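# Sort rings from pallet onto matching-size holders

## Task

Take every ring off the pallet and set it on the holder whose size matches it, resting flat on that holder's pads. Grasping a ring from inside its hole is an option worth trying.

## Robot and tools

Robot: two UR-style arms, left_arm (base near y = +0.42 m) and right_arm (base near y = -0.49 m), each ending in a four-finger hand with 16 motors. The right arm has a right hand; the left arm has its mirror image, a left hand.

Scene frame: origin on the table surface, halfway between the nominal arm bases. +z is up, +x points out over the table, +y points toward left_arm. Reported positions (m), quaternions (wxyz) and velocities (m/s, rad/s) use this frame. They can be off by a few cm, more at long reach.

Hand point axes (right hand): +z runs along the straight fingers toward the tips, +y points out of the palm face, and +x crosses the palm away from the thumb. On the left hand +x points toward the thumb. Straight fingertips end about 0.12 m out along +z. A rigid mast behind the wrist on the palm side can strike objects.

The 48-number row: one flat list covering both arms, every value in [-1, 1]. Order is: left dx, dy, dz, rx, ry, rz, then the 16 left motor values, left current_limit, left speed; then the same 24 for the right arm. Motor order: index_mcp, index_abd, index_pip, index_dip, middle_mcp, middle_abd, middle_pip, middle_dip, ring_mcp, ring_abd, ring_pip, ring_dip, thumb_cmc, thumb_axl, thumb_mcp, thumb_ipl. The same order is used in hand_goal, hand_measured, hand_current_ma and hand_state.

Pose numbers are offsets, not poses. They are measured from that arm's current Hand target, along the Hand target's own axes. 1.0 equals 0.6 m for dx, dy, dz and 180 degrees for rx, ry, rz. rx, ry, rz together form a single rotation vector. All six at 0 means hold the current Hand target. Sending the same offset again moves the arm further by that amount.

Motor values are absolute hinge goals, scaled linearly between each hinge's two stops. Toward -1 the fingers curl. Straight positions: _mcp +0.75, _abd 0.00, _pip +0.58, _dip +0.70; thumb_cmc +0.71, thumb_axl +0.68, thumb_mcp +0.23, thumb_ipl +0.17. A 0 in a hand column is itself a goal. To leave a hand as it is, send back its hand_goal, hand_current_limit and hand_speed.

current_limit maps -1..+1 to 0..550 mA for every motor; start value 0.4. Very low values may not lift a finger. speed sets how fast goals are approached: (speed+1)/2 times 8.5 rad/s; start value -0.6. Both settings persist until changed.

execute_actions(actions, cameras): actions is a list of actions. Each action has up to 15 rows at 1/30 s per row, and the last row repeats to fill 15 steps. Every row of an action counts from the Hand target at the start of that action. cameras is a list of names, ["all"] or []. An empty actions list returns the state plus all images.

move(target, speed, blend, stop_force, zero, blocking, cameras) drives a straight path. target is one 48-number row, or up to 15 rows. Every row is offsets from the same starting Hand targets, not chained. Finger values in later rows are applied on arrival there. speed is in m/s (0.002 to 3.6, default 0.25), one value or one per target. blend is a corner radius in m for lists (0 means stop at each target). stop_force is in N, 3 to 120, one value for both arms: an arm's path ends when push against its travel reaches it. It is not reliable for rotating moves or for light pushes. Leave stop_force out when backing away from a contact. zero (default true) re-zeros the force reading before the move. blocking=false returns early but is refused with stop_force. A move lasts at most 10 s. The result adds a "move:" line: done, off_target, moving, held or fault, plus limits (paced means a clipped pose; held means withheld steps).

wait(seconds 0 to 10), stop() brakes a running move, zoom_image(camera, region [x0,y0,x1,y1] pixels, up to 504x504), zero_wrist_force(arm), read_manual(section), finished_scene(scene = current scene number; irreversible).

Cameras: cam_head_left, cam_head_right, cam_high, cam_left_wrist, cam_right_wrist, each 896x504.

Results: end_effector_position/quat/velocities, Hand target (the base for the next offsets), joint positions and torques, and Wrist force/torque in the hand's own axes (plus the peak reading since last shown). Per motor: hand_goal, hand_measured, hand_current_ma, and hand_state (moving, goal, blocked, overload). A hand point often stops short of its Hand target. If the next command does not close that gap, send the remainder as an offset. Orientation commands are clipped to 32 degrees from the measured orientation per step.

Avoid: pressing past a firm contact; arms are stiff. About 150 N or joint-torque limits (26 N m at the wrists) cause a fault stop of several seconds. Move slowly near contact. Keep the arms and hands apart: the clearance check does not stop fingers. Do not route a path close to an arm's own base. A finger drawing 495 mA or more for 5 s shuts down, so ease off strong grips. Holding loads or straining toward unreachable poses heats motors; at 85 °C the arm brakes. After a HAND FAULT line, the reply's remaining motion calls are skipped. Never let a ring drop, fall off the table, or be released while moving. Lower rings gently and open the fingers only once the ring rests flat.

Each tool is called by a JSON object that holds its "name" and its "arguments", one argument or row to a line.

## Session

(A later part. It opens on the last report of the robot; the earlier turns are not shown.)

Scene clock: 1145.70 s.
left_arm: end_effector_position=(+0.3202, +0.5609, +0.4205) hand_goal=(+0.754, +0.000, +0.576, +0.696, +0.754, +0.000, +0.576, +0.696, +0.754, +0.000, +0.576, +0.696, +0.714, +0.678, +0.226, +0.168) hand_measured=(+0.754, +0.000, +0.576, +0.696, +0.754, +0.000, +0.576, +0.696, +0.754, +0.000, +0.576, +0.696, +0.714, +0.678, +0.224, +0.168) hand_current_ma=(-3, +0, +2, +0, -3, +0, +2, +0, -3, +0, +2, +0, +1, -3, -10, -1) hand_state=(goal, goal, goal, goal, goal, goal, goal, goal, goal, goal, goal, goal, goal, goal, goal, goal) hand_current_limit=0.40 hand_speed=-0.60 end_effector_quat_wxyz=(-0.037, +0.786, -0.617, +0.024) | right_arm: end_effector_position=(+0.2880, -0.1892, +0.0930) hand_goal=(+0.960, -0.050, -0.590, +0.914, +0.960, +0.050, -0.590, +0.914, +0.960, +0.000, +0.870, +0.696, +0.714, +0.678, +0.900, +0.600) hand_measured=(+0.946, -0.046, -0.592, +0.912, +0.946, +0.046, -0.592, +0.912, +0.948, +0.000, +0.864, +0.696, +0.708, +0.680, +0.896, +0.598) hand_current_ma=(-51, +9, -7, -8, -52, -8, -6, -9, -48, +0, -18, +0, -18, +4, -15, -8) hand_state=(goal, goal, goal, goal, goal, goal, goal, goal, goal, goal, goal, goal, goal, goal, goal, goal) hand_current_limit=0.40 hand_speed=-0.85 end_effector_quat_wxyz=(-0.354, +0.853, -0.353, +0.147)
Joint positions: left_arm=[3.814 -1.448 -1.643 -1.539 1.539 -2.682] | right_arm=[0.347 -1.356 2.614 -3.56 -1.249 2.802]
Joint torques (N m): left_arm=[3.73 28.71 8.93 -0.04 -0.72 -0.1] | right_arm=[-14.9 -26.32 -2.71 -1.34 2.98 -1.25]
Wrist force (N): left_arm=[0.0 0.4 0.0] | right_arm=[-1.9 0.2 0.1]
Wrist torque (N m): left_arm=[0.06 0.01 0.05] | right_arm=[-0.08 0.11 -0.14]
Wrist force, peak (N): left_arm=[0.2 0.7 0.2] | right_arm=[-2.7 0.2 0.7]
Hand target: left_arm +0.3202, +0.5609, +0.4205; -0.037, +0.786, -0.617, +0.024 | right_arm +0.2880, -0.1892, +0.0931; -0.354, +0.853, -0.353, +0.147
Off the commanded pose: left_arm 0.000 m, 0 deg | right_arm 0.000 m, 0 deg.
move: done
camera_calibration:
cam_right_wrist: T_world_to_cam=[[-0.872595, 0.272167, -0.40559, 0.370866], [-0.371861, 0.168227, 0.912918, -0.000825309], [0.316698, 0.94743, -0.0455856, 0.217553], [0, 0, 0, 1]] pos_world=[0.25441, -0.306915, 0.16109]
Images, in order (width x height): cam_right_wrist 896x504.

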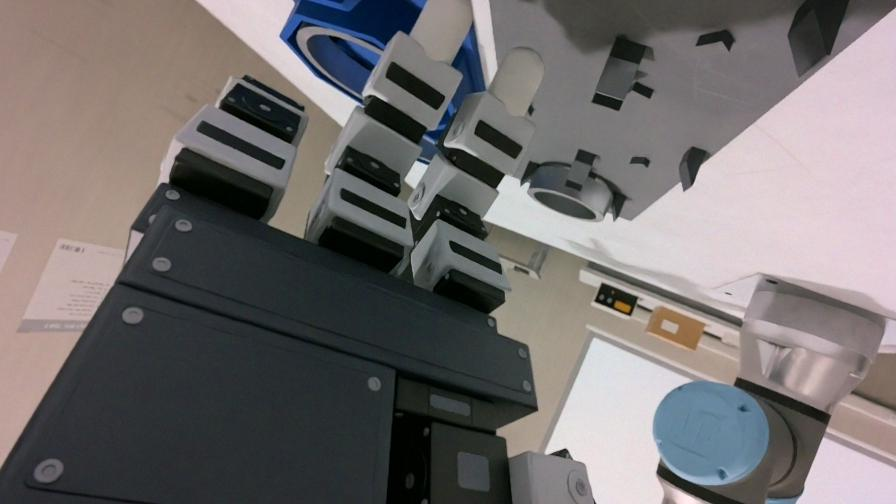

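{"name": "move", "arguments": {
  "target": [0,0,0,0,0,0,0.754,0,0.576,0.696,0.754,0,0.576,0.696,0.754,0,0.576,0.696,0.714,0.678,0.226,0.168,0.4,-0.6,0.0825,-0.0449,-0.2615,0,0,0,0.96,-0.05,-0.59,0.914,0.96,0.05,-0.59,0.914,0.96,0,0.87,0.696,0.714,0.678,0.9,0.6,0.4,-0.85],
  "speed": 0.15,
  "cameras": ["all"]
}}

{"name": "zoom_image", "arguments": {
  "camera": "cam_high",
  "region": [330, 150, 630, 350]
}}

{"name": "zoom_image", "arguments": {
  "camera": "cam_left_wrist",
  "region": [0, 0, 300, 280]
}}

Scene clock: 1253.87 s.
left_arm: end_effector_position=(+0.3202, +0.5609, +0.4205) hand_goal=(+0.754, +0.000, +0.576, +0.696, +0.754, +0.000, +0.576, +0.696, +0.754, +0.000, +0.576, +0.696, +0.714, +0.678, +0.226, +0.168) hand_measured=(+0.754, +0.000, +0.576, +0.696, +0.754, +0.000, +0.576, +0.696, +0.754, +0.000, +0.576, +0.696, +0.714, +0.678, +0.224, +0.168) hand_current_ma=(-3, +0, +2, +0, -3, +0, +2, +0, -3, +0, +2, +0, +1, -3, -10, -1) hand_state=(goal, goal, goal, goal, goal, goal, goal, goal, goal, goal, goal, goal, goal, goal, goal, goal) hand_current_limit=0.40 hand_speed=-0.60 end_effector_quat_wxyz=(-0.037, +0.786, -0.617, +0.024) | right_arm: end_effector_position=(+0.2579, -0.2892, +0.2230) hand_goal=(+0.960, -0.050, -0.590, +0.914, +0.960, +0.050, -0.590, +0.914, +0.960, +0.000, +0.870, +0.696, +0.714, +0.678, +0.900, +0.600) hand_measured=(+0.946, -0.046, -0.592, +0.912, +0.946, +0.046, -0.592, +0.912, +0.948, +0.000, +0.864, +0.696, +0.708, +0.680, +0.896, +0.598) hand_current_ma=(-51, +9, -7, -8, -52, -8, -6, -9, -48, +0, -18, +0, -18, +4, -15, -8) hand_state=(goal, goal, goal, goal, goal, goal, goal, goal, goal, goal, goal, goal, goal, goal, goal, goal) hand_current_limit=0.40 hand_speed=-0.85 end_effector_quat_wxyz=(-0.354, +0.853, -0.353, +0.147)
Joint positions: left_arm=[3.814 -1.448 -1.643 -1.539 1.539 -2.682] | right_arm=[-0.06 -2.218 2.623 -2.549 -0.999 2.443]
Joint torques (N m): left_arm=[3.07 28.67 8.82 -0.19 -0.89 0.06] | right_arm=[-13.47 -0.3 -31.58 -0.87 3.57 -1.04]
Wrist force (N): left_arm=[-0.1 0.4 0.3] | right_arm=[-2.0 0.0 -0.1]
Wrist torque (N m): left_arm=[0.05 0.02 0.05] | right_arm=[-0.11 0.14 -0.15]
Wrist force, peak (N): left_arm=[0.0 0.8 0.2] | right_arm=[-2.2 0.3 0.6]
Hand target: left_arm +0.3202, +0.5609, +0.4205; -0.037, +0.786, -0.617, +0.024 | right_arm +0.2579, -0.2892, +0.2230; -0.354, +0.853, -0.353, +0.147
Off the commanded pose: left_arm 0.000 m, 0 deg | right_arm 0.000 m, 0 deg.
move: done
camera_calibration:
cam_left_wrist: T_world_to_cam=[[0.4576, 0.886875, 0.0636755, -0.700039], [0.558055, -0.342215, 0.755952, -0.344678], [0.692226, -0.310389, -0.651523, 0.348351], [0, 0, 0, 1]] pos_world=[0.27155, 0.611018, 0.532094]
cam_right_wrist: T_world_to_cam=[[-0.87258, 0.272212, -0.405591, 0.424546], [-0.37182, 0.168349, 0.912912, -0.113725], [0.316786, 0.947396, -0.0456841, 0.327839], [0, 0, 0, 1]] pos_world=[0.22431, -0.407014, 0.29099]

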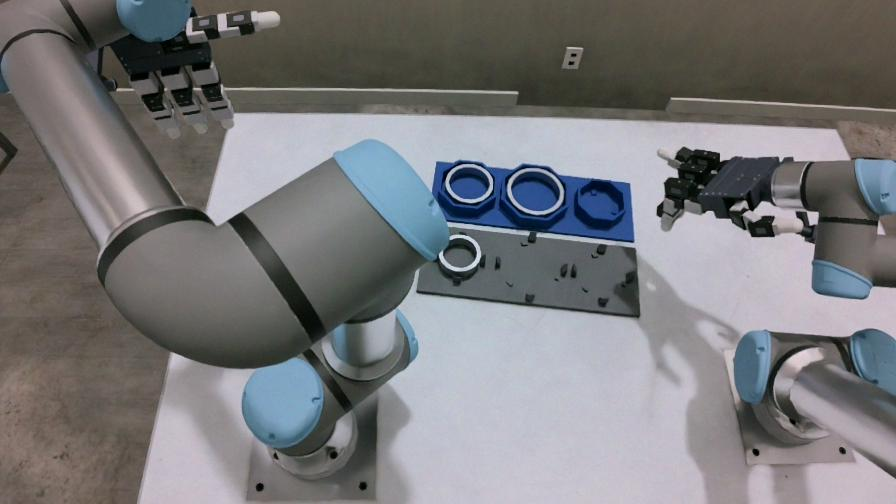

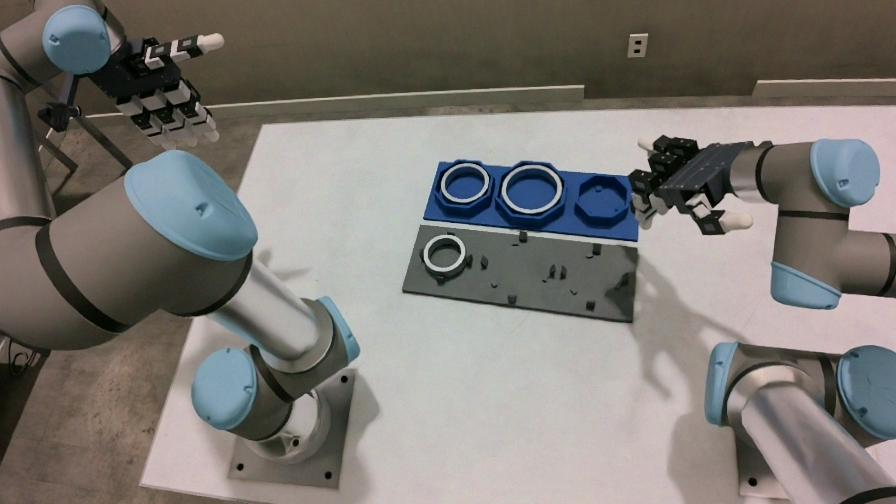

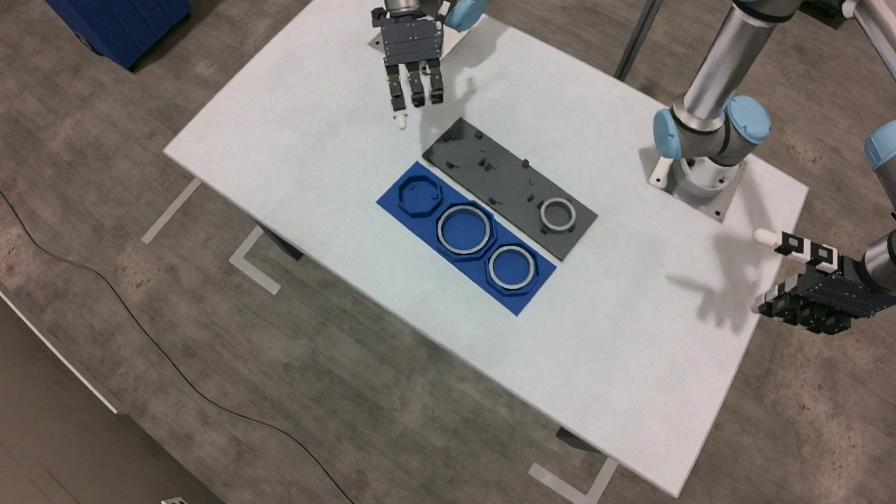

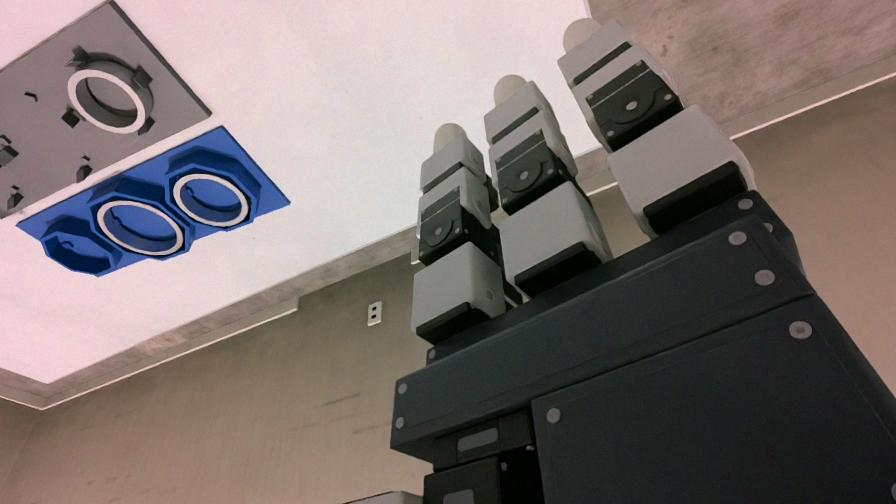

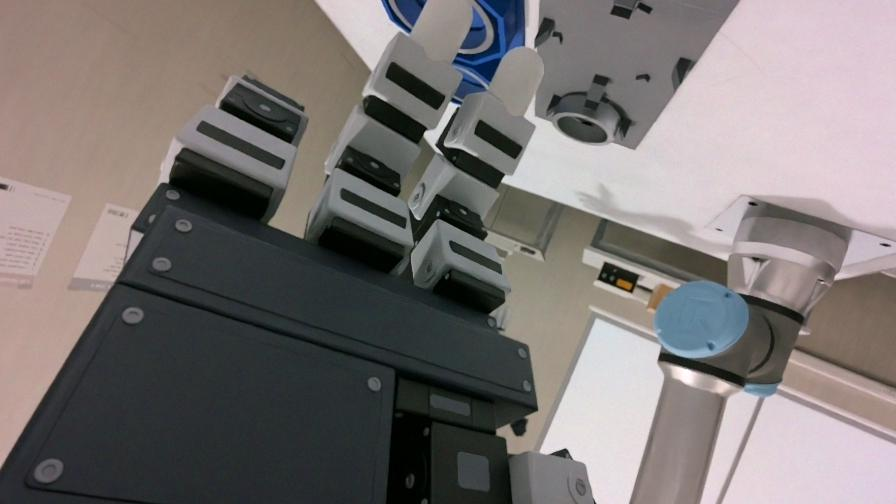

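Scaled by 1.680 from the camera's 896x504 image, which has a finer 1280x720 frame.

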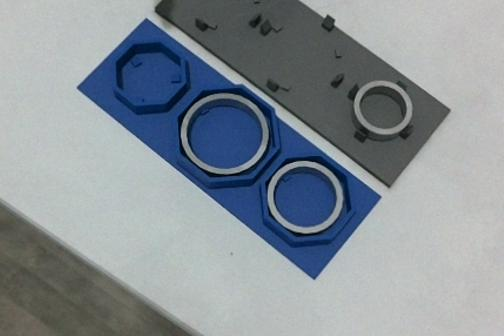

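Scaled by 1.680 from the camera's 896x504 image, which has a finer 1280x720 frame.

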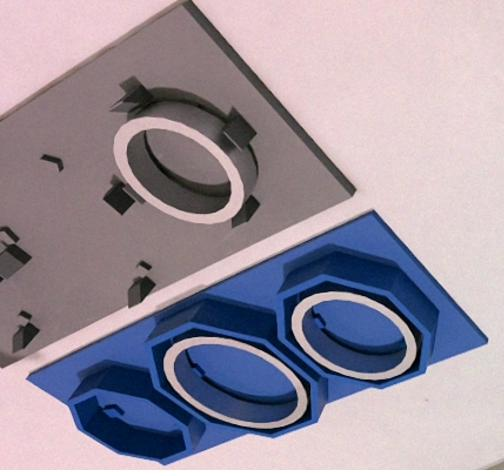

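{"name": "zoom_image", "arguments": {
  "camera": "cam_head_right",
  "region": [460, 210, 660, 330]
}}

{"name": "zoom_image", "arguments": {
  "camera": "cam_high",
  "region": [410, 110, 610, 270]
}}

{"name": "zoom_image", "arguments": {
  "camera": "cam_head_left",
  "region": [420, 210, 660, 330]
}}

Scaled by 2.520 from the camera's 896x504 image, which has a finer 1280x720 frame.

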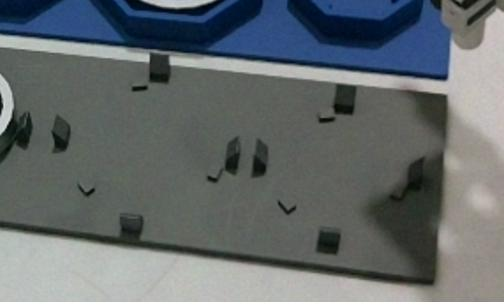

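Scaled by 2.520 from the camera's 896x504 image, which has a finer 1280x720 frame.

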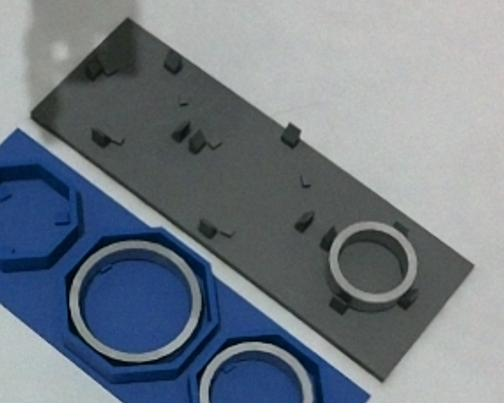

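Scaled by 2.100 from the camera's 896x504 image, which has a finer 1280x720 frame.

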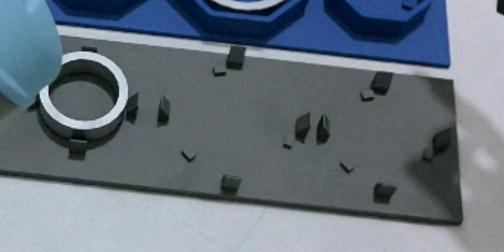

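{"name": "zoom_image", "arguments": {
  "camera": "cam_head_left",
  "region": [495, 150, 575, 230]
}}

{"name": "zoom_image", "arguments": {
  "camera": "cam_head_right",
  "region": [490, 150, 570, 230]
}}

Scaled by 6.300 from the camera's 896x504 image, which has a finer 1280x720 frame.

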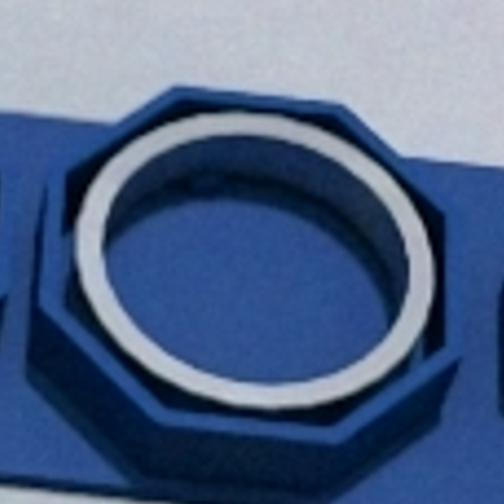

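Scaled by 6.300 from the camera's 896x504 image, which has a finer 1280x720 frame.

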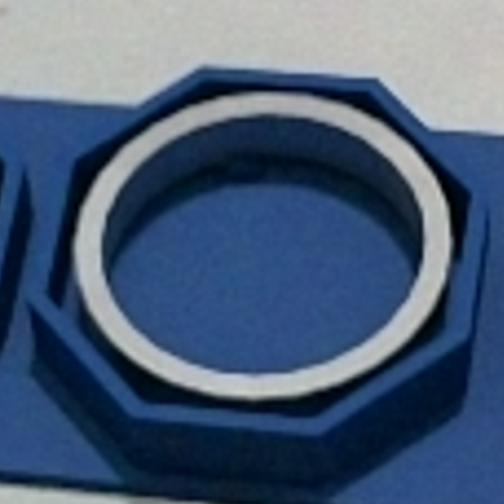

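{"name": "move", "arguments": {
  "target": [0,0,0,0,0,0,0.754,0,0.576,0.696,0.754,0,0.576,0.696,0.754,0,0.576,0.696,0.714,0.678,0.226,0.168,0.4,-0.6,-0.0983,-0.2145,0.4219,0.0278,0,0,0.96,-0.18,-0.59,0.914,0.96,0,0.87,0.696,0.96,0.18,-0.59,0.914,0.714,0.678,0.9,0.6,0.4,-0.75],
  "speed": 0.16,
  "cameras": ["cam_head_left","cam_high"]
}}

Scene clock: 1317.70 s.
left_arm: end_effector_position=(+0.3202, +0.5609, +0.4205) hand_goal=(+0.754, +0.000, +0.576, +0.696, +0.754, +0.000, +0.576, +0.696, +0.754, +0.000, +0.576, +0.696, +0.714, +0.678, +0.226, +0.168) hand_measured=(+0.754, +0.000, +0.576, +0.696, +0.754, +0.000, +0.576, +0.696, +0.754, +0.000, +0.576, +0.696, +0.714, +0.678, +0.224, +0.168) hand_current_ma=(-3, +0, +2, +0, -3, +0, +2, +0, -3, +0, +2, +0, +1, -3, -10, -1) hand_state=(goal, goal, goal, goal, goal, goal, goal, goal, goal, goal, goal, goal, goal, goal, goal, goal) hand_current_limit=0.40 hand_speed=-0.60 end_effector_quat_wxyz=(-0.037, +0.786, -0.617, +0.024) | right_arm: end_effector_position=(+0.4072, -0.0566, +0.1353) hand_goal=(+0.960, -0.180, -0.590, +0.914, +0.960, +0.000, +0.870, +0.696, +0.960, +0.180, -0.590, +0.914, +0.714, +0.678, +0.900, +0.600) hand_measured=(+0.946, -0.176, -0.592, +0.912, +0.946, +0.004, +0.862, +0.698, +0.948, +0.176, -0.586, +0.912, +0.708, +0.680, +0.896, +0.598) hand_current_ma=(-51, +10, -7, -8, -52, +8, -25, +8, -48, -9, +10, -8, -18, +4, -15, -8) hand_state=(goal, goal, goal, goal, goal, goal, goal, goal, goal, goal, goal, goal, goal, goal, goal, goal) hand_current_limit=0.40 hand_speed=-0.75 end_effector_quat_wxyz=(-0.391, +0.837, -0.347, +0.162)
Joint positions: left_arm=[3.814 -1.448 -1.643 -1.539 1.539 -2.682] | right_arm=[0.528 -1.163 2.136 -3.398 -1.355 2.957]
Joint torques (N m): left_arm=[3.21 28.63 9.29 0 -0.78 0.19] | right_arm=[13.09 -24.03 -23.13 -4.25 -2.53 1.48]
Wrist force (N): left_arm=[0.2 0.6 0.2] | right_arm=[-2.1 0.2 -0.2]
Wrist torque (N m): left_arm=[0.08 -0.02 0.07] | right_arm=[-0.05 0.16 -0.31]
Wrist force, peak (N): left_arm=[0.0 0.8 0.1] | right_arm=[-2.4 -0.2 0.6]
Hand target: left_arm +0.3202, +0.5609, +0.4205; -0.037, +0.786, -0.617, +0.024 | right_arm +0.4072, -0.0566, +0.1352; -0.391, +0.837, -0.347, +0.162
Off the commanded pose: left_arm 0.000 m, 0 deg | right_arm 0.000 m, 0 deg.
move: done
Images, in order (width x height): cam_head_left 896x504, cam_high 896x504.

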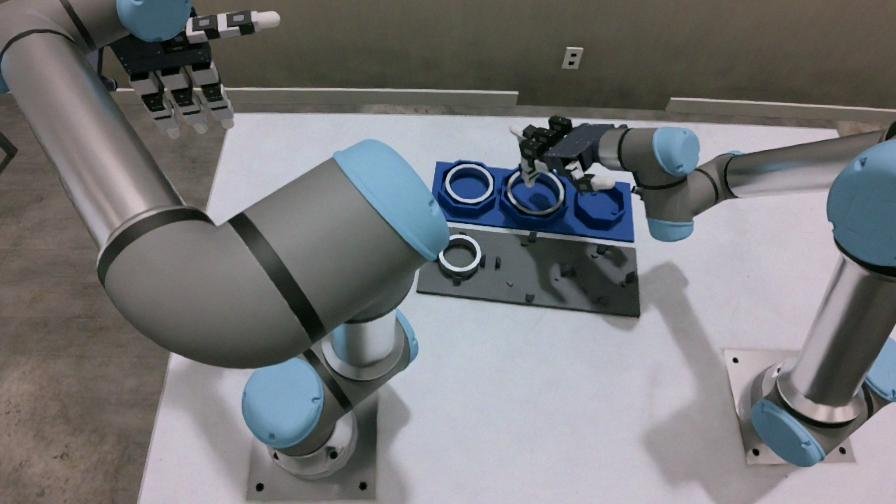

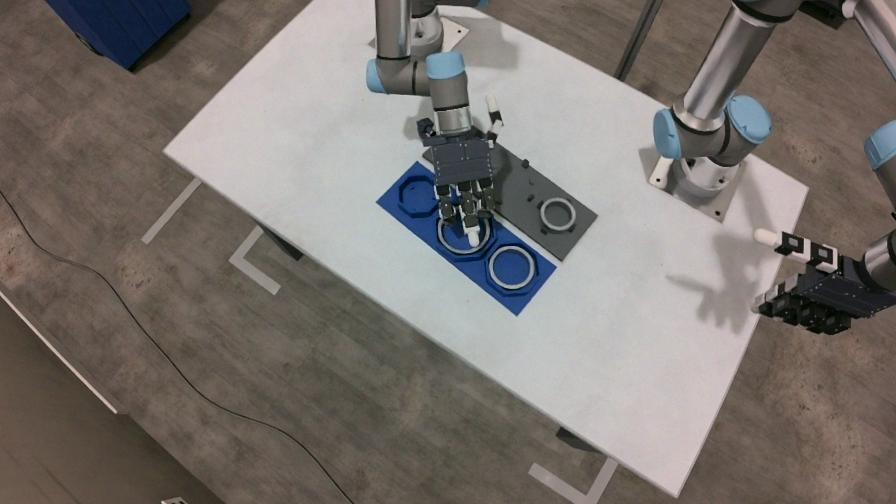

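{"name": "move", "arguments": {
  "target": [0,0,0,0,0,0,0.754,0,0.576,0.696,0.754,0,0.576,0.696,0.754,0,0.576,0.696,0.714,0.678,0.226,0.168,0.4,-0.6,0,0.0628,0.0527,0,0,0,0.96,-0.18,-0.59,0.914,0.96,0,0.87,0.696,0.96,0.18,-0.59,0.914,0.714,0.678,0.9,0.6,0.4,-0.75],
  "speed": 0.08,
  "cameras": ["cam_head_left","cam_head_right","cam_high","cam_left_wrist"]
}}

{"name": "zoom_image", "arguments": {
  "camera": "cam_head_left",
  "region": [485, 130, 605, 230]
}}

{"name": "zoom_image", "arguments": {
  "camera": "cam_left_wrist",
  "region": [60, 180, 220, 280]
}}

{"name": "zoom_image", "arguments": {
  "camera": "cam_high",
  "region": [410, 150, 530, 290]
}}

Scene clock: 1325.67 s.
left_arm: end_effector_position=(+0.3202, +0.5609, +0.4205) hand_goal=(+0.754, +0.000, +0.576, +0.696, +0.754, +0.000, +0.576, +0.696, +0.754, +0.000, +0.576, +0.696, +0.714, +0.678, +0.226, +0.168) hand_measured=(+0.754, +0.000, +0.576, +0.696, +0.754, +0.000, +0.576, +0.696, +0.754, +0.000, +0.576, +0.696, +0.714, +0.678, +0.224, +0.168) hand_current_ma=(-3, +0, +2, +0, -3, +0, +2, +0, -3, +0, +2, +0, +1, -3, -10, -1) hand_state=(goal, goal, goal, goal, goal, goal, goal, goal, goal, goal, goal, goal, goal, goal, goal, goal) hand_current_limit=0.40 hand_speed=-0.60 end_effector_quat_wxyz=(-0.037, +0.786, -0.617, +0.024) | right_arm: end_effector_position=(+0.4072, -0.0566, +0.0860) hand_goal=(+0.960, -0.180, -0.590, +0.914, +0.960, +0.000, +0.870, +0.696, +0.960, +0.180, -0.590, +0.914, +0.714, +0.678, +0.900, +0.600) hand_measured=(+0.946, -0.176, -0.592, +0.912, +0.946, +0.004, +0.862, +0.698, +0.948, +0.176, -0.586, +0.912, +0.708, +0.680, +0.896, +0.598) hand_current_ma=(-51, +10, -7, -8, -52, +8, -25, +8, -48, -9, +9, -8, -18, +4, -15, -8) hand_state=(goal, goal, goal, goal, goal, goal, goal, goal, goal, goal, goal, goal, goal, goal, goal, goal) hand_current_limit=0.40 hand_speed=-0.75 end_effector_quat_wxyz=(-0.391, +0.837, -0.347, +0.162)
Joint positions: left_arm=[3.814 -1.448 -1.643 -1.539 1.539 -2.682] | right_arm=[0.528 -1.044 2.15 -3.531 -1.355 2.957]
Joint torques (N m): left_arm=[2.83 28.8 8.92 0.04 -0.73 0.24] | right_arm=[-8.88 -25.89 -21.33 -4.5 0.03 1.48]
Wrist force (N): left_arm=[0.1 0.5 0.1] | right_arm=[-2.1 0.4 -0.3]
Wrist torque (N m): left_arm=[0.08 -0.01 0.06] | right_arm=[-0.01 0.16 -0.29]
Wrist force, peak (N): left_arm=[0.0 0.8 0.3] | right_arm=[-2.4 0.2 -0.2]
Hand target: left_arm +0.3202, +0.5609, +0.4205; -0.037, +0.786, -0.617, +0.024 | right_arm +0.4073, -0.0566, +0.0860; -0.391, +0.837, -0.347, +0.162
Off the commanded pose: left_arm 0.000 m, 0 deg | right_arm 0.000 m, 0 deg.
move: done
camera_calibration:
cam_left_wrist: T_world_to_cam=[[0.4576, 0.886875, 0.0636755, -0.700039], [0.558055, -0.342215, 0.755952, -0.344678], [0.692226, -0.310389, -0.651523, 0.348351], [0, 0, 0, 1]] pos_world=[0.27155, 0.611018, 0.532094]
Images, in order (width x height): cam_head_left 896x504, cam_head_right 896x504, cam_high 896x504, cam_left_wrist 896x504.

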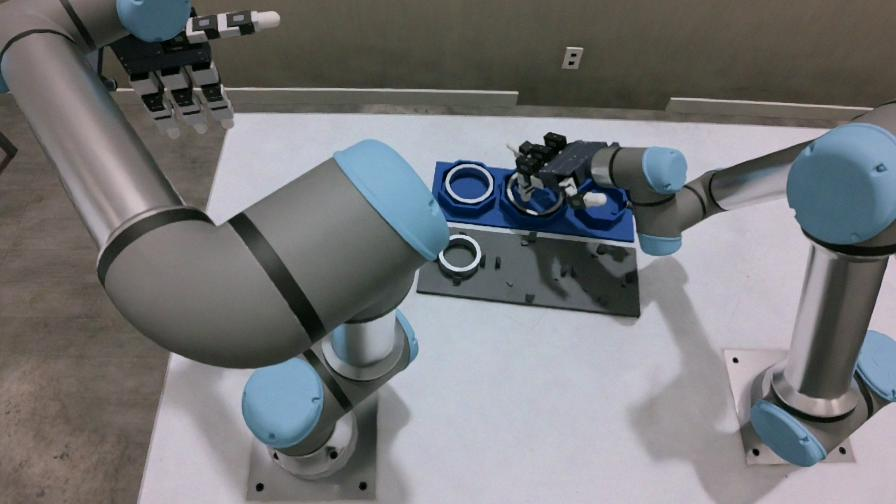

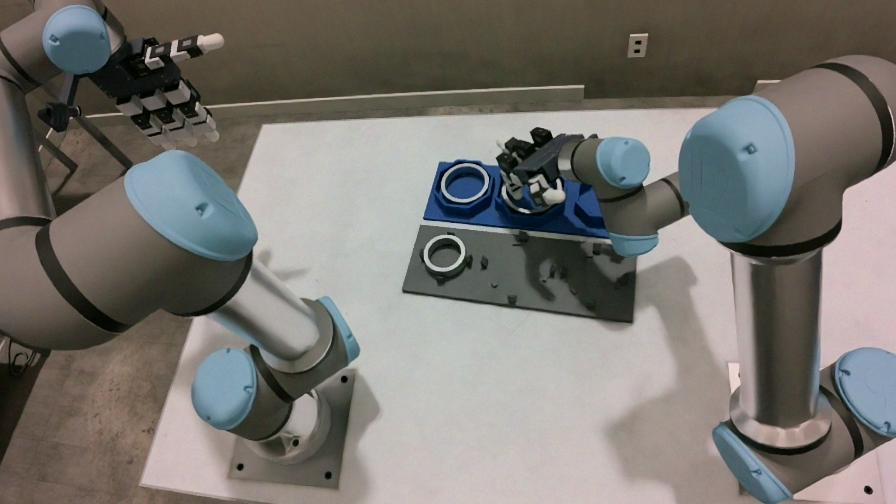

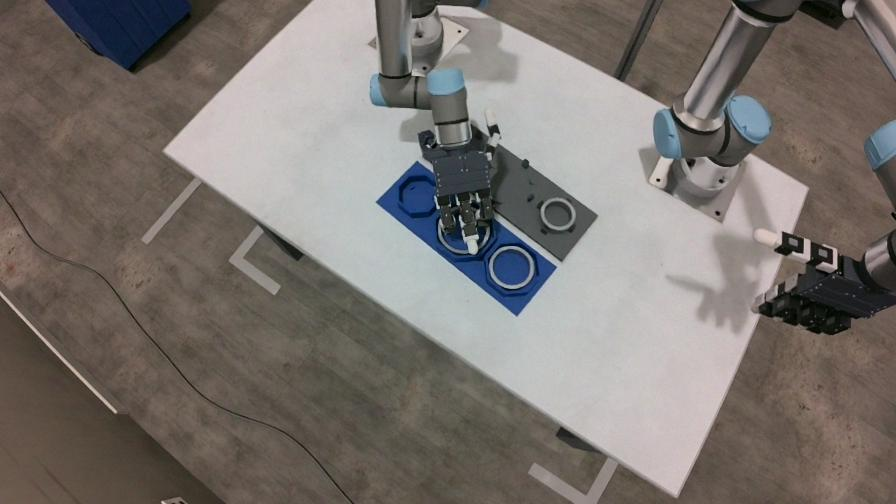

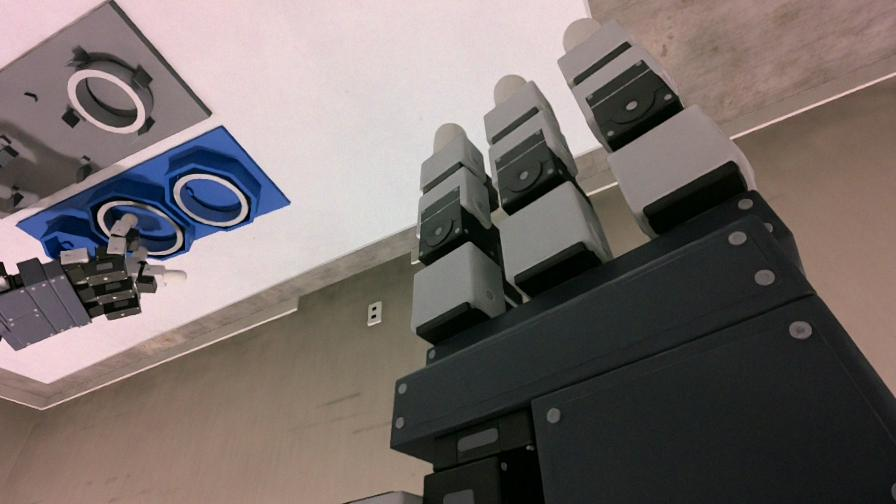

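Scaled by 4.200 from the camera's 896x504 image, which has a finer 1280x720 frame.

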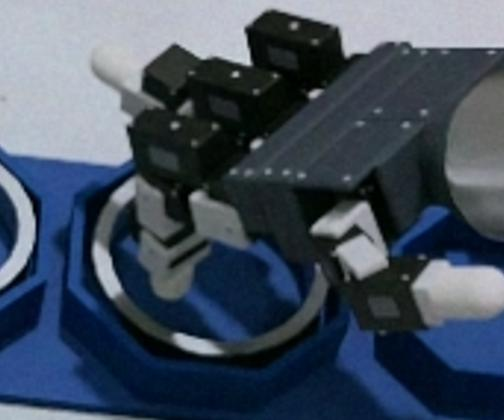

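Scaled by 3.150 from the camera's 896x504 image, which has a finer 1280x720 frame.

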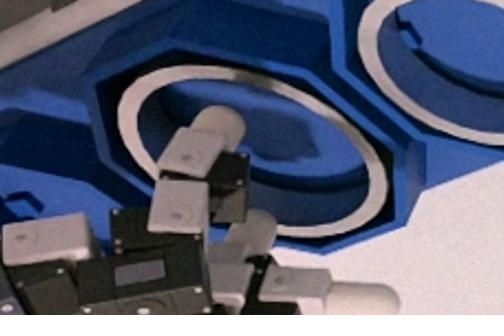

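Scaled by 3.600 from the camera's 896x504 image, which has a finer 1280x720 frame.

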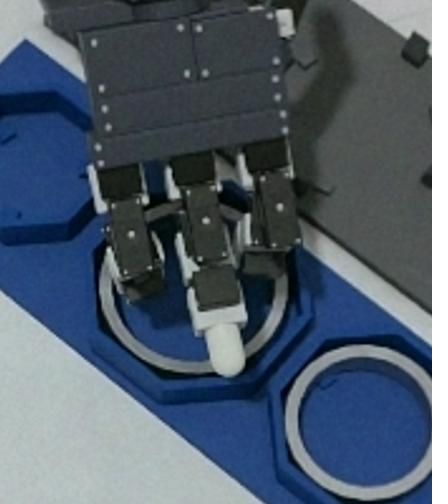

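{"name": "move", "arguments": {
  "target": [0,0,0,0,0,0,0.754,0,0.576,0.696,0.754,0,0.576,0.696,0.754,0,0.576,0.696,0.714,0.678,0.226,0.168,0.4,-0.6,0,0.03256,0.02732,0,0,0,0.96,-0.18,-0.59,0.914,0.96,0,0.87,0.696,0.96,0.18,-0.59,0.914,0.714,0.678,0.9,0.6,0.4,-0.75],
  "speed": 0.04,
  "stop_force": 5
}}

{"name": "execute_actions", "arguments": {
  "actions": [
    [[0,0,0,0,0,0,0.754,0,0.576,0.696,0.754,0,0.576,0.696,0.754,0,0.576,0.696,0.714,0.678,0.226,0.168,0.4,-0.6,0,0,0,0,0,0,0.96,0.6,-0.59,0.914,0.96,0,0.87,0.696,0.96,-0.6,-0.59,0.914,0.714,0.678,0.9,0.6,0.76,-0.88]],
    [[0,0,0,0,0,0,0.754,0,0.576,0.696,0.754,0,0.576,0.696,0.754,0,0.576,0.696,0.714,0.678,0.226,0.168,0.4,-0.6,0,0,0,0,0,0,0.96,0.6,-0.59,0.914,0.96,0,0.87,0.696,0.96,-0.6,-0.59,0.914,0.714,0.678,0.9,0.6,0.76,-0.88]],
    [[0,0,0,0,0,0,0.754,0,0.576,0.696,0.754,0,0.576,0.696,0.754,0,0.576,0.696,0.714,0.678,0.226,0.168,0.4,-0.6,0,0,0,0,0,0,0.96,0.6,-0.59,0.914,0.96,0,0.87,0.696,0.96,-0.6,-0.59,0.914,0.714,0.678,0.9,0.6,0.76,-0.88]]
  ],
  "cameras": ["cam_head_left"]
}}

Scene clock: 1347.93 s.
left_arm: end_effector_position=(+0.3202, +0.5609, +0.4205) hand_goal=(+0.754, +0.000, +0.576, +0.696, +0.754, +0.000, +0.576, +0.696, +0.754, +0.000, +0.576, +0.696, +0.714, +0.678, +0.226, +0.168) hand_measured=(+0.754, +0.000, +0.576, +0.696, +0.754, +0.000, +0.576, +0.696, +0.754, +0.000, +0.576, +0.696, +0.714, +0.678, +0.224, +0.168) hand_current_ma=(-3, +0, +2, +0, -3, +0, +2, +0, -3, +0, +2, +0, +1, -3, -10, -1) hand_state=(goal, goal, goal, goal, goal, goal, goal, goal, goal, goal, goal, goal, goal, goal, goal, goal) hand_current_limit=0.40 hand_speed=-0.60 end_effector_quat_wxyz=(-0.037, +0.786, -0.617, +0.024) | right_arm: end_effector_position=(+0.4073, -0.0566, +0.0605) hand_goal=(+0.960, -0.180, -0.590, +0.914, +0.960, +0.000, +0.870, +0.696, +0.960, +0.180, -0.590, +0.914, +0.714, +0.678, +0.900, +0.600) hand_measured=(+0.946, -0.176, -0.592, +0.912, +0.946, +0.004, +0.862, +0.698, +0.948, +0.176, -0.586, +0.912, +0.708, +0.680, +0.896, +0.598) hand_current_ma=(-51, +10, -7, -8, -52, +8, -25, +8, -48, -9, +9, -8, -18, +4, -15, -8) hand_state=(goal, goal, goal, goal, goal, goal, goal, goal, goal, goal, goal, goal, goal, goal, goal, goal) hand_current_limit=0.40 hand_speed=-0.75 end_effector_quat_wxyz=(-0.391, +0.837, -0.347, +0.162)
Joint positions: left_arm=[3.814 -1.448 -1.643 -1.539 1.539 -2.682] | right_arm=[0.528 -0.978 2.151 -3.597 -1.355 2.957]
Joint torques (N m): left_arm=[3.43 28.87 9.95 -0.04 -0.65 0.43] | right_arm=[-6.22 -28.37 -19.12 -4.53 1.92 0.65]
Wrist force (N): left_arm=[0.1 0.6 0.3] | right_arm=[-2.0 0.3 -0.2]
Wrist torque (N m): left_arm=[0.08 0.00 0.06] | right_arm=[-0.04 0.16 -0.30]
Wrist force, peak (N): left_arm=[0.1 0.7 0.4] | right_arm=[-2.2 0.4 -0.1]
Hand target: left_arm +0.3202, +0.5609, +0.4205; -0.037, +0.786, -0.617, +0.024 | right_arm +0.4073, -0.0566, +0.0605; -0.391, +0.837, -0.347, +0.162
Off the commanded pose: left_arm 0.000 m, 0 deg | right_arm 0.000 m, 0 deg.
move: done

Scene clock: 1349.63 s.
left_arm: end_effector_position=(+0.3202, +0.5609, +0.4205) hand_goal=(+0.754, +0.000, +0.576, +0.696, +0.754, +0.000, +0.576, +0.696, +0.754, +0.000, +0.576, +0.696, +0.714, +0.678, +0.226, +0.168) hand_measured=(+0.754, +0.000, +0.576, +0.696, +0.754, +0.000, +0.576, +0.696, +0.754, +0.000, +0.576, +0.696, +0.714, +0.678, +0.224, +0.168) hand_current_ma=(-3, +0, +2, +0, -3, +0, +2, +0, -3, +0, +2, +0, +1, -3, -10, -1) hand_state=(goal, goal, goal, goal, goal, goal, goal, goal, goal, goal, goal, goal, goal, goal, goal, goal) hand_current_limit=0.40 hand_speed=-0.60 end_effector_quat_wxyz=(-0.037, +0.786, -0.617, +0.024) | right_arm: end_effector_position=(+0.4073, -0.0566, +0.0605) hand_goal=(+0.960, +0.600, -0.590, +0.914, +0.960, +0.000, +0.870, +0.696, +0.960, -0.600, -0.590, +0.914, +0.714, +0.678, +0.900, +0.600) hand_measured=(+0.946, -0.006, -0.588, +0.912, +0.946, +0.004, +0.862, +0.698, +0.948, -0.006, -0.586, +0.914, +0.708, +0.680, +0.896, +0.598) hand_current_ma=(-51, -484, +3, -5, -52, +8, -25, +8, -48, +484, +9, -2, -18, +4, -15, -8) hand_state=(goal, blocked, goal, goal, goal, goal, goal, goal, goal, blocked, goal, goal, goal, goal, goal, goal) hand_current_limit=0.76 hand_speed=-0.88 end_effector_quat_wxyz=(-0.391, +0.837, -0.347, +0.162)
Joint positions: left_arm=[3.814 -1.448 -1.643 -1.539 1.539 -2.682] | right_arm=[0.528 -0.978 2.151 -3.597 -1.355 2.957]
Joint torques (N m): left_arm=[2.61 28.62 9.51 -0.07 -0.65 0.44] | right_arm=[5.13 -30.32 -17.84 -4.17 1.32 1.5]
Wrist force (N): left_arm=[0.1 0.5 0.0] | right_arm=[-2.5 1.3 1.0]
Wrist torque (N m): left_arm=[0.07 0.00 0.07] | right_arm=[-0.10 0.10 -0.31]
Wrist force, peak (N): left_arm=[0.0 0.7 0.0] | right_arm=[-2.5 1.3 1.0]
Hand target: left_arm +0.3202, +0.5609, +0.4205; -0.037, +0.786, -0.617, +0.024 | right_arm +0.4073, -0.0566, +0.0605; -0.391, +0.837, -0.347, +0.162
Off the commanded pose: left_arm 0.000 m, 0 deg | right_arm 0.000 m, 0 deg.
Images, in order (width x height): cam_head_left 896x504.

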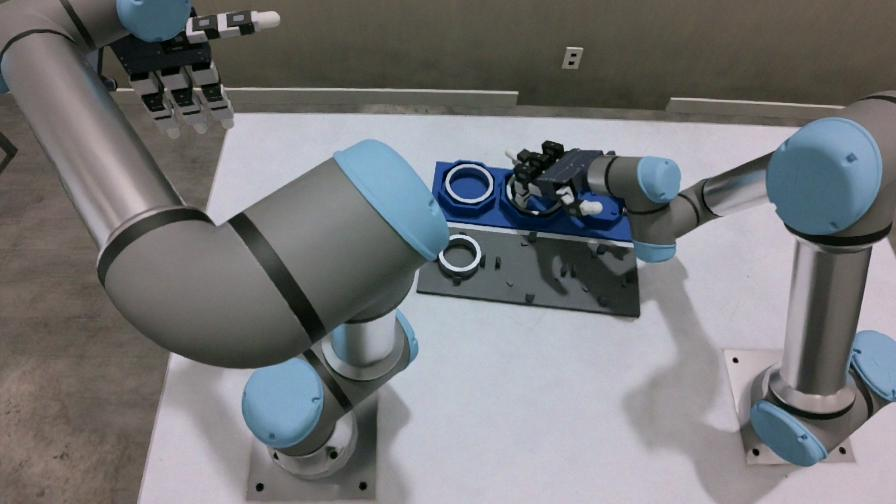

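{"name": "move", "arguments": {
  "target": [0,0,0,0,0,0,0.754,0,0.576,0.696,0.754,0,0.576,0.696,0.754,0,0.576,0.696,0.714,0.678,0.226,0.168,0.4,-0.6,0,-0.0511,-0.0429,0,0,0,0.96,0.6,-0.59,0.914,0.96,0,0.87,0.696,0.96,-0.6,-0.59,0.914,0.714,0.678,0.9,0.6,0.76,-0.88],
  "speed": 0.03,
  "cameras": ["cam_head_left","cam_high","cam_left_wrist"]
}}

{"name": "zoom_image", "arguments": {
  "camera": "cam_left_wrist",
  "region": [60, 180, 220, 280]
}}

{"name": "zoom_image", "arguments": {
  "camera": "cam_head_left",
  "region": [485, 120, 605, 220]
}}

Scene clock: 1358.03 s.
left_arm: end_effector_position=(+0.3202, +0.5609, +0.4205) hand_goal=(+0.754, +0.000, +0.576, +0.696, +0.754, +0.000, +0.576, +0.696, +0.754, +0.000, +0.576, +0.696, +0.714, +0.678, +0.226, +0.168) hand_measured=(+0.754, +0.000, +0.576, +0.696, +0.754, +0.000, +0.576, +0.696, +0.754, +0.000, +0.576, +0.696, +0.714, +0.678, +0.224, +0.168) hand_current_ma=(-3, +0, +2, +0, -3, +0, +2, +0, -3, +0, +2, +0, +1, -3, -10, -1) hand_state=(goal, goal, goal, goal, goal, goal, goal, goal, goal, goal, goal, goal, goal, goal, goal, goal) hand_current_limit=0.40 hand_speed=-0.60 end_effector_quat_wxyz=(-0.037, +0.786, -0.617, +0.024) | right_arm: end_effector_position=(+0.4072, -0.0566, +0.1005) hand_goal=(+0.960, +0.600, -0.590, +0.914, +0.960, +0.000, +0.870, +0.696, +0.960, -0.600, -0.590, +0.914, +0.714, +0.678, +0.900, +0.600) hand_measured=(+0.936, -0.006, -0.584, +0.912, +0.946, +0.004, +0.862, +0.698, +0.934, -0.008, -0.586, +0.914, +0.708, +0.680, +0.896, +0.598) hand_current_ma=(-97, -484, +20, -3, -52, +8, -25, +8, -105, +484, +16, -2, -18, +4, -15, -8) hand_state=(blocked, blocked, goal, goal, goal, goal, goal, goal, blocked, blocked, goal, goal, goal, goal, goal, goal) hand_current_limit=0.76 hand_speed=-0.88 end_effector_quat_wxyz=(-0.391, +0.837, -0.347, +0.162)
Joint positions: left_arm=[3.814 -1.448 -1.643 -1.539 1.539 -2.682] | right_arm=[0.528 -1.08 2.148 -3.493 -1.355 2.957]
Joint torques (N m): left_arm=[2.77 28.85 9.28 -0.05 -0.56 0.61] | right_arm=[10.82 -45.61 -24.1 -2.73 -1.77 0.61]
Wrist force (N): left_arm=[0.1 0.6 0.2] | right_arm=[-2.0 5.3 3.7]
Wrist torque (N m): left_arm=[0.08 -0.01 0.06] | right_arm=[-0.38 0.05 -0.18]
Wrist force, peak (N): left_arm=[-0.3 0.7 0.4] | right_arm=[-2.0 5.7 4.1]
Hand target: left_arm +0.3202, +0.5609, +0.4205; -0.037, +0.786, -0.617, +0.024 | right_arm +0.4072, -0.0566, +0.1006; -0.391, +0.837, -0.347, +0.162
Off the commanded pose: left_arm 0.000 m, 0 deg | right_arm 0.000 m, 0 deg.
move: done
camera_calibration:
cam_left_wrist: T_world_to_cam=[[0.4576, 0.886875, 0.0636755, -0.700039], [0.558055, -0.342215, 0.755952, -0.344678], [0.692226, -0.310389, -0.651523, 0.348351], [0, 0, 0, 1]] pos_world=[0.27155, 0.611018, 0.532094]
Images, in order (width x height): cam_head_left 896x504, cam_high 896x504, cam_left_wrist 896x504.

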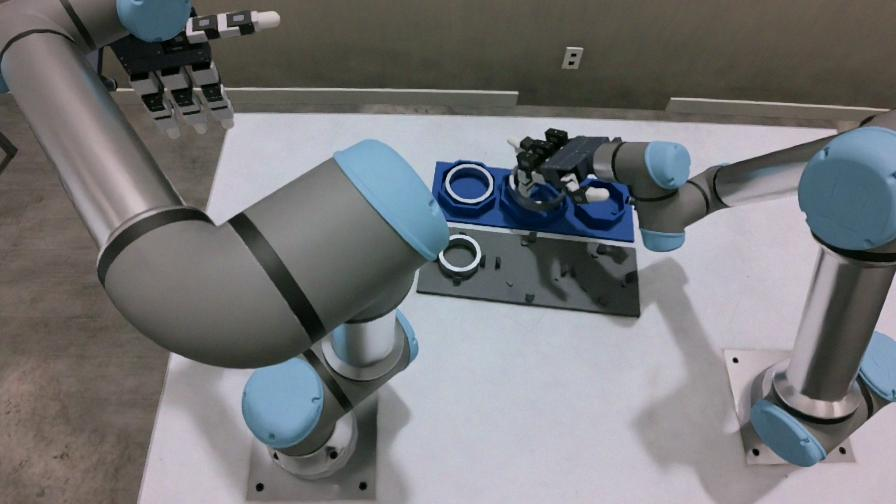

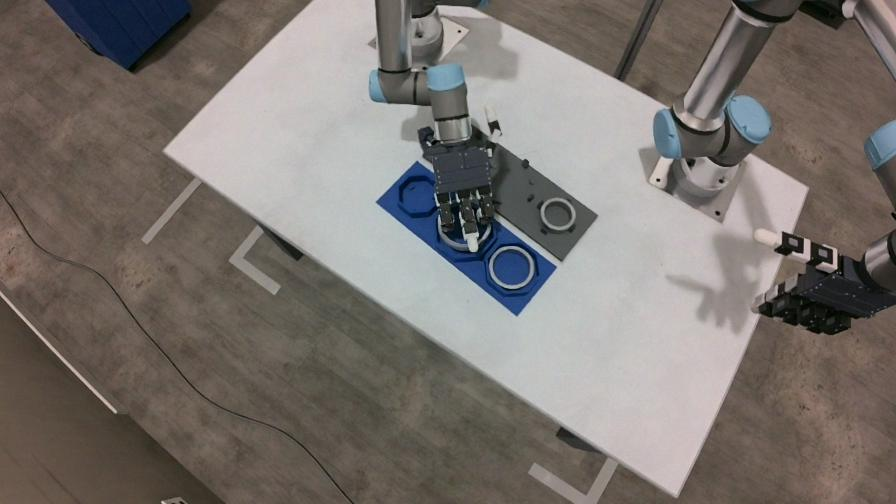

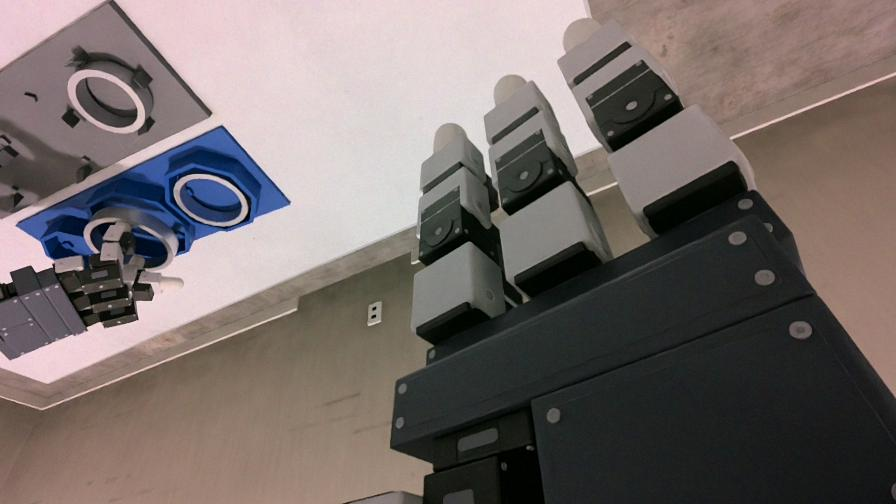

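Scaled by 3.150 from the camera's 896x504 image, which has a finer 1280x720 frame.

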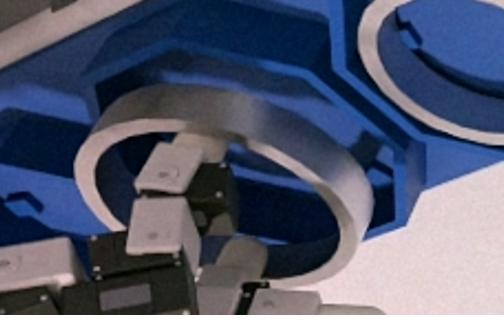

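Scaled by 4.200 from the camera's 896x504 image, which has a finer 1280x720 frame.

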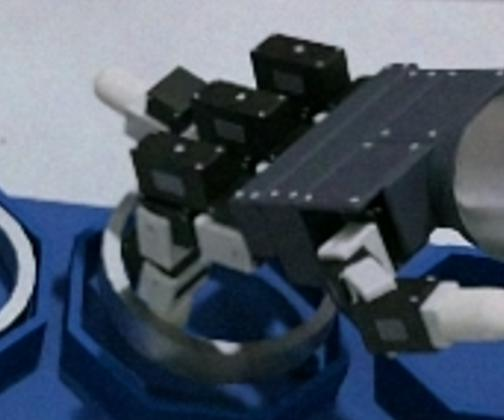

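{"name": "zoom_image", "arguments": {
  "camera": "cam_left_wrist",
  "region": [75, 200, 195, 280]
}}

{"name": "zoom_image", "arguments": {
  "camera": "cam_head_left",
  "region": [500, 155, 580, 225]
}}

{"name": "zoom_image", "arguments": {
  "camera": "cam_high",
  "region": [420, 180, 510, 280]
}}

Scaled by 4.200 from the camera's 896x504 image, which has a finer 1280x720 frame.

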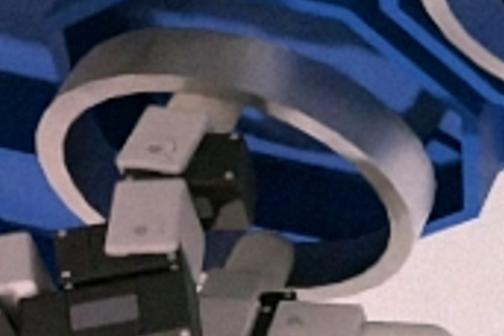

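Scaled by 6.300 from the camera's 896x504 image, which has a finer 1280x720 frame.

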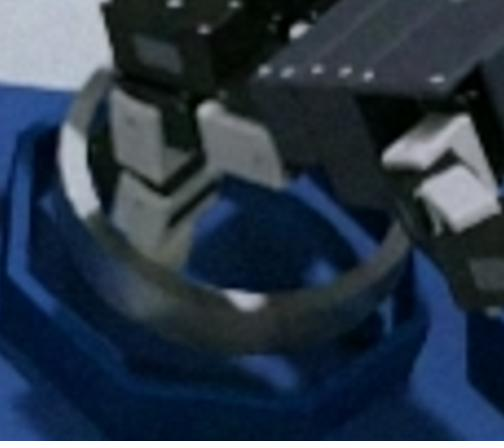

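Scaled by 5.040 from the camera's 896x504 image, which has a finer 1280x720 frame.

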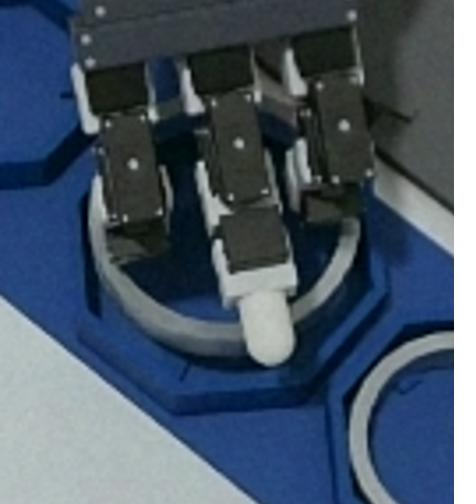

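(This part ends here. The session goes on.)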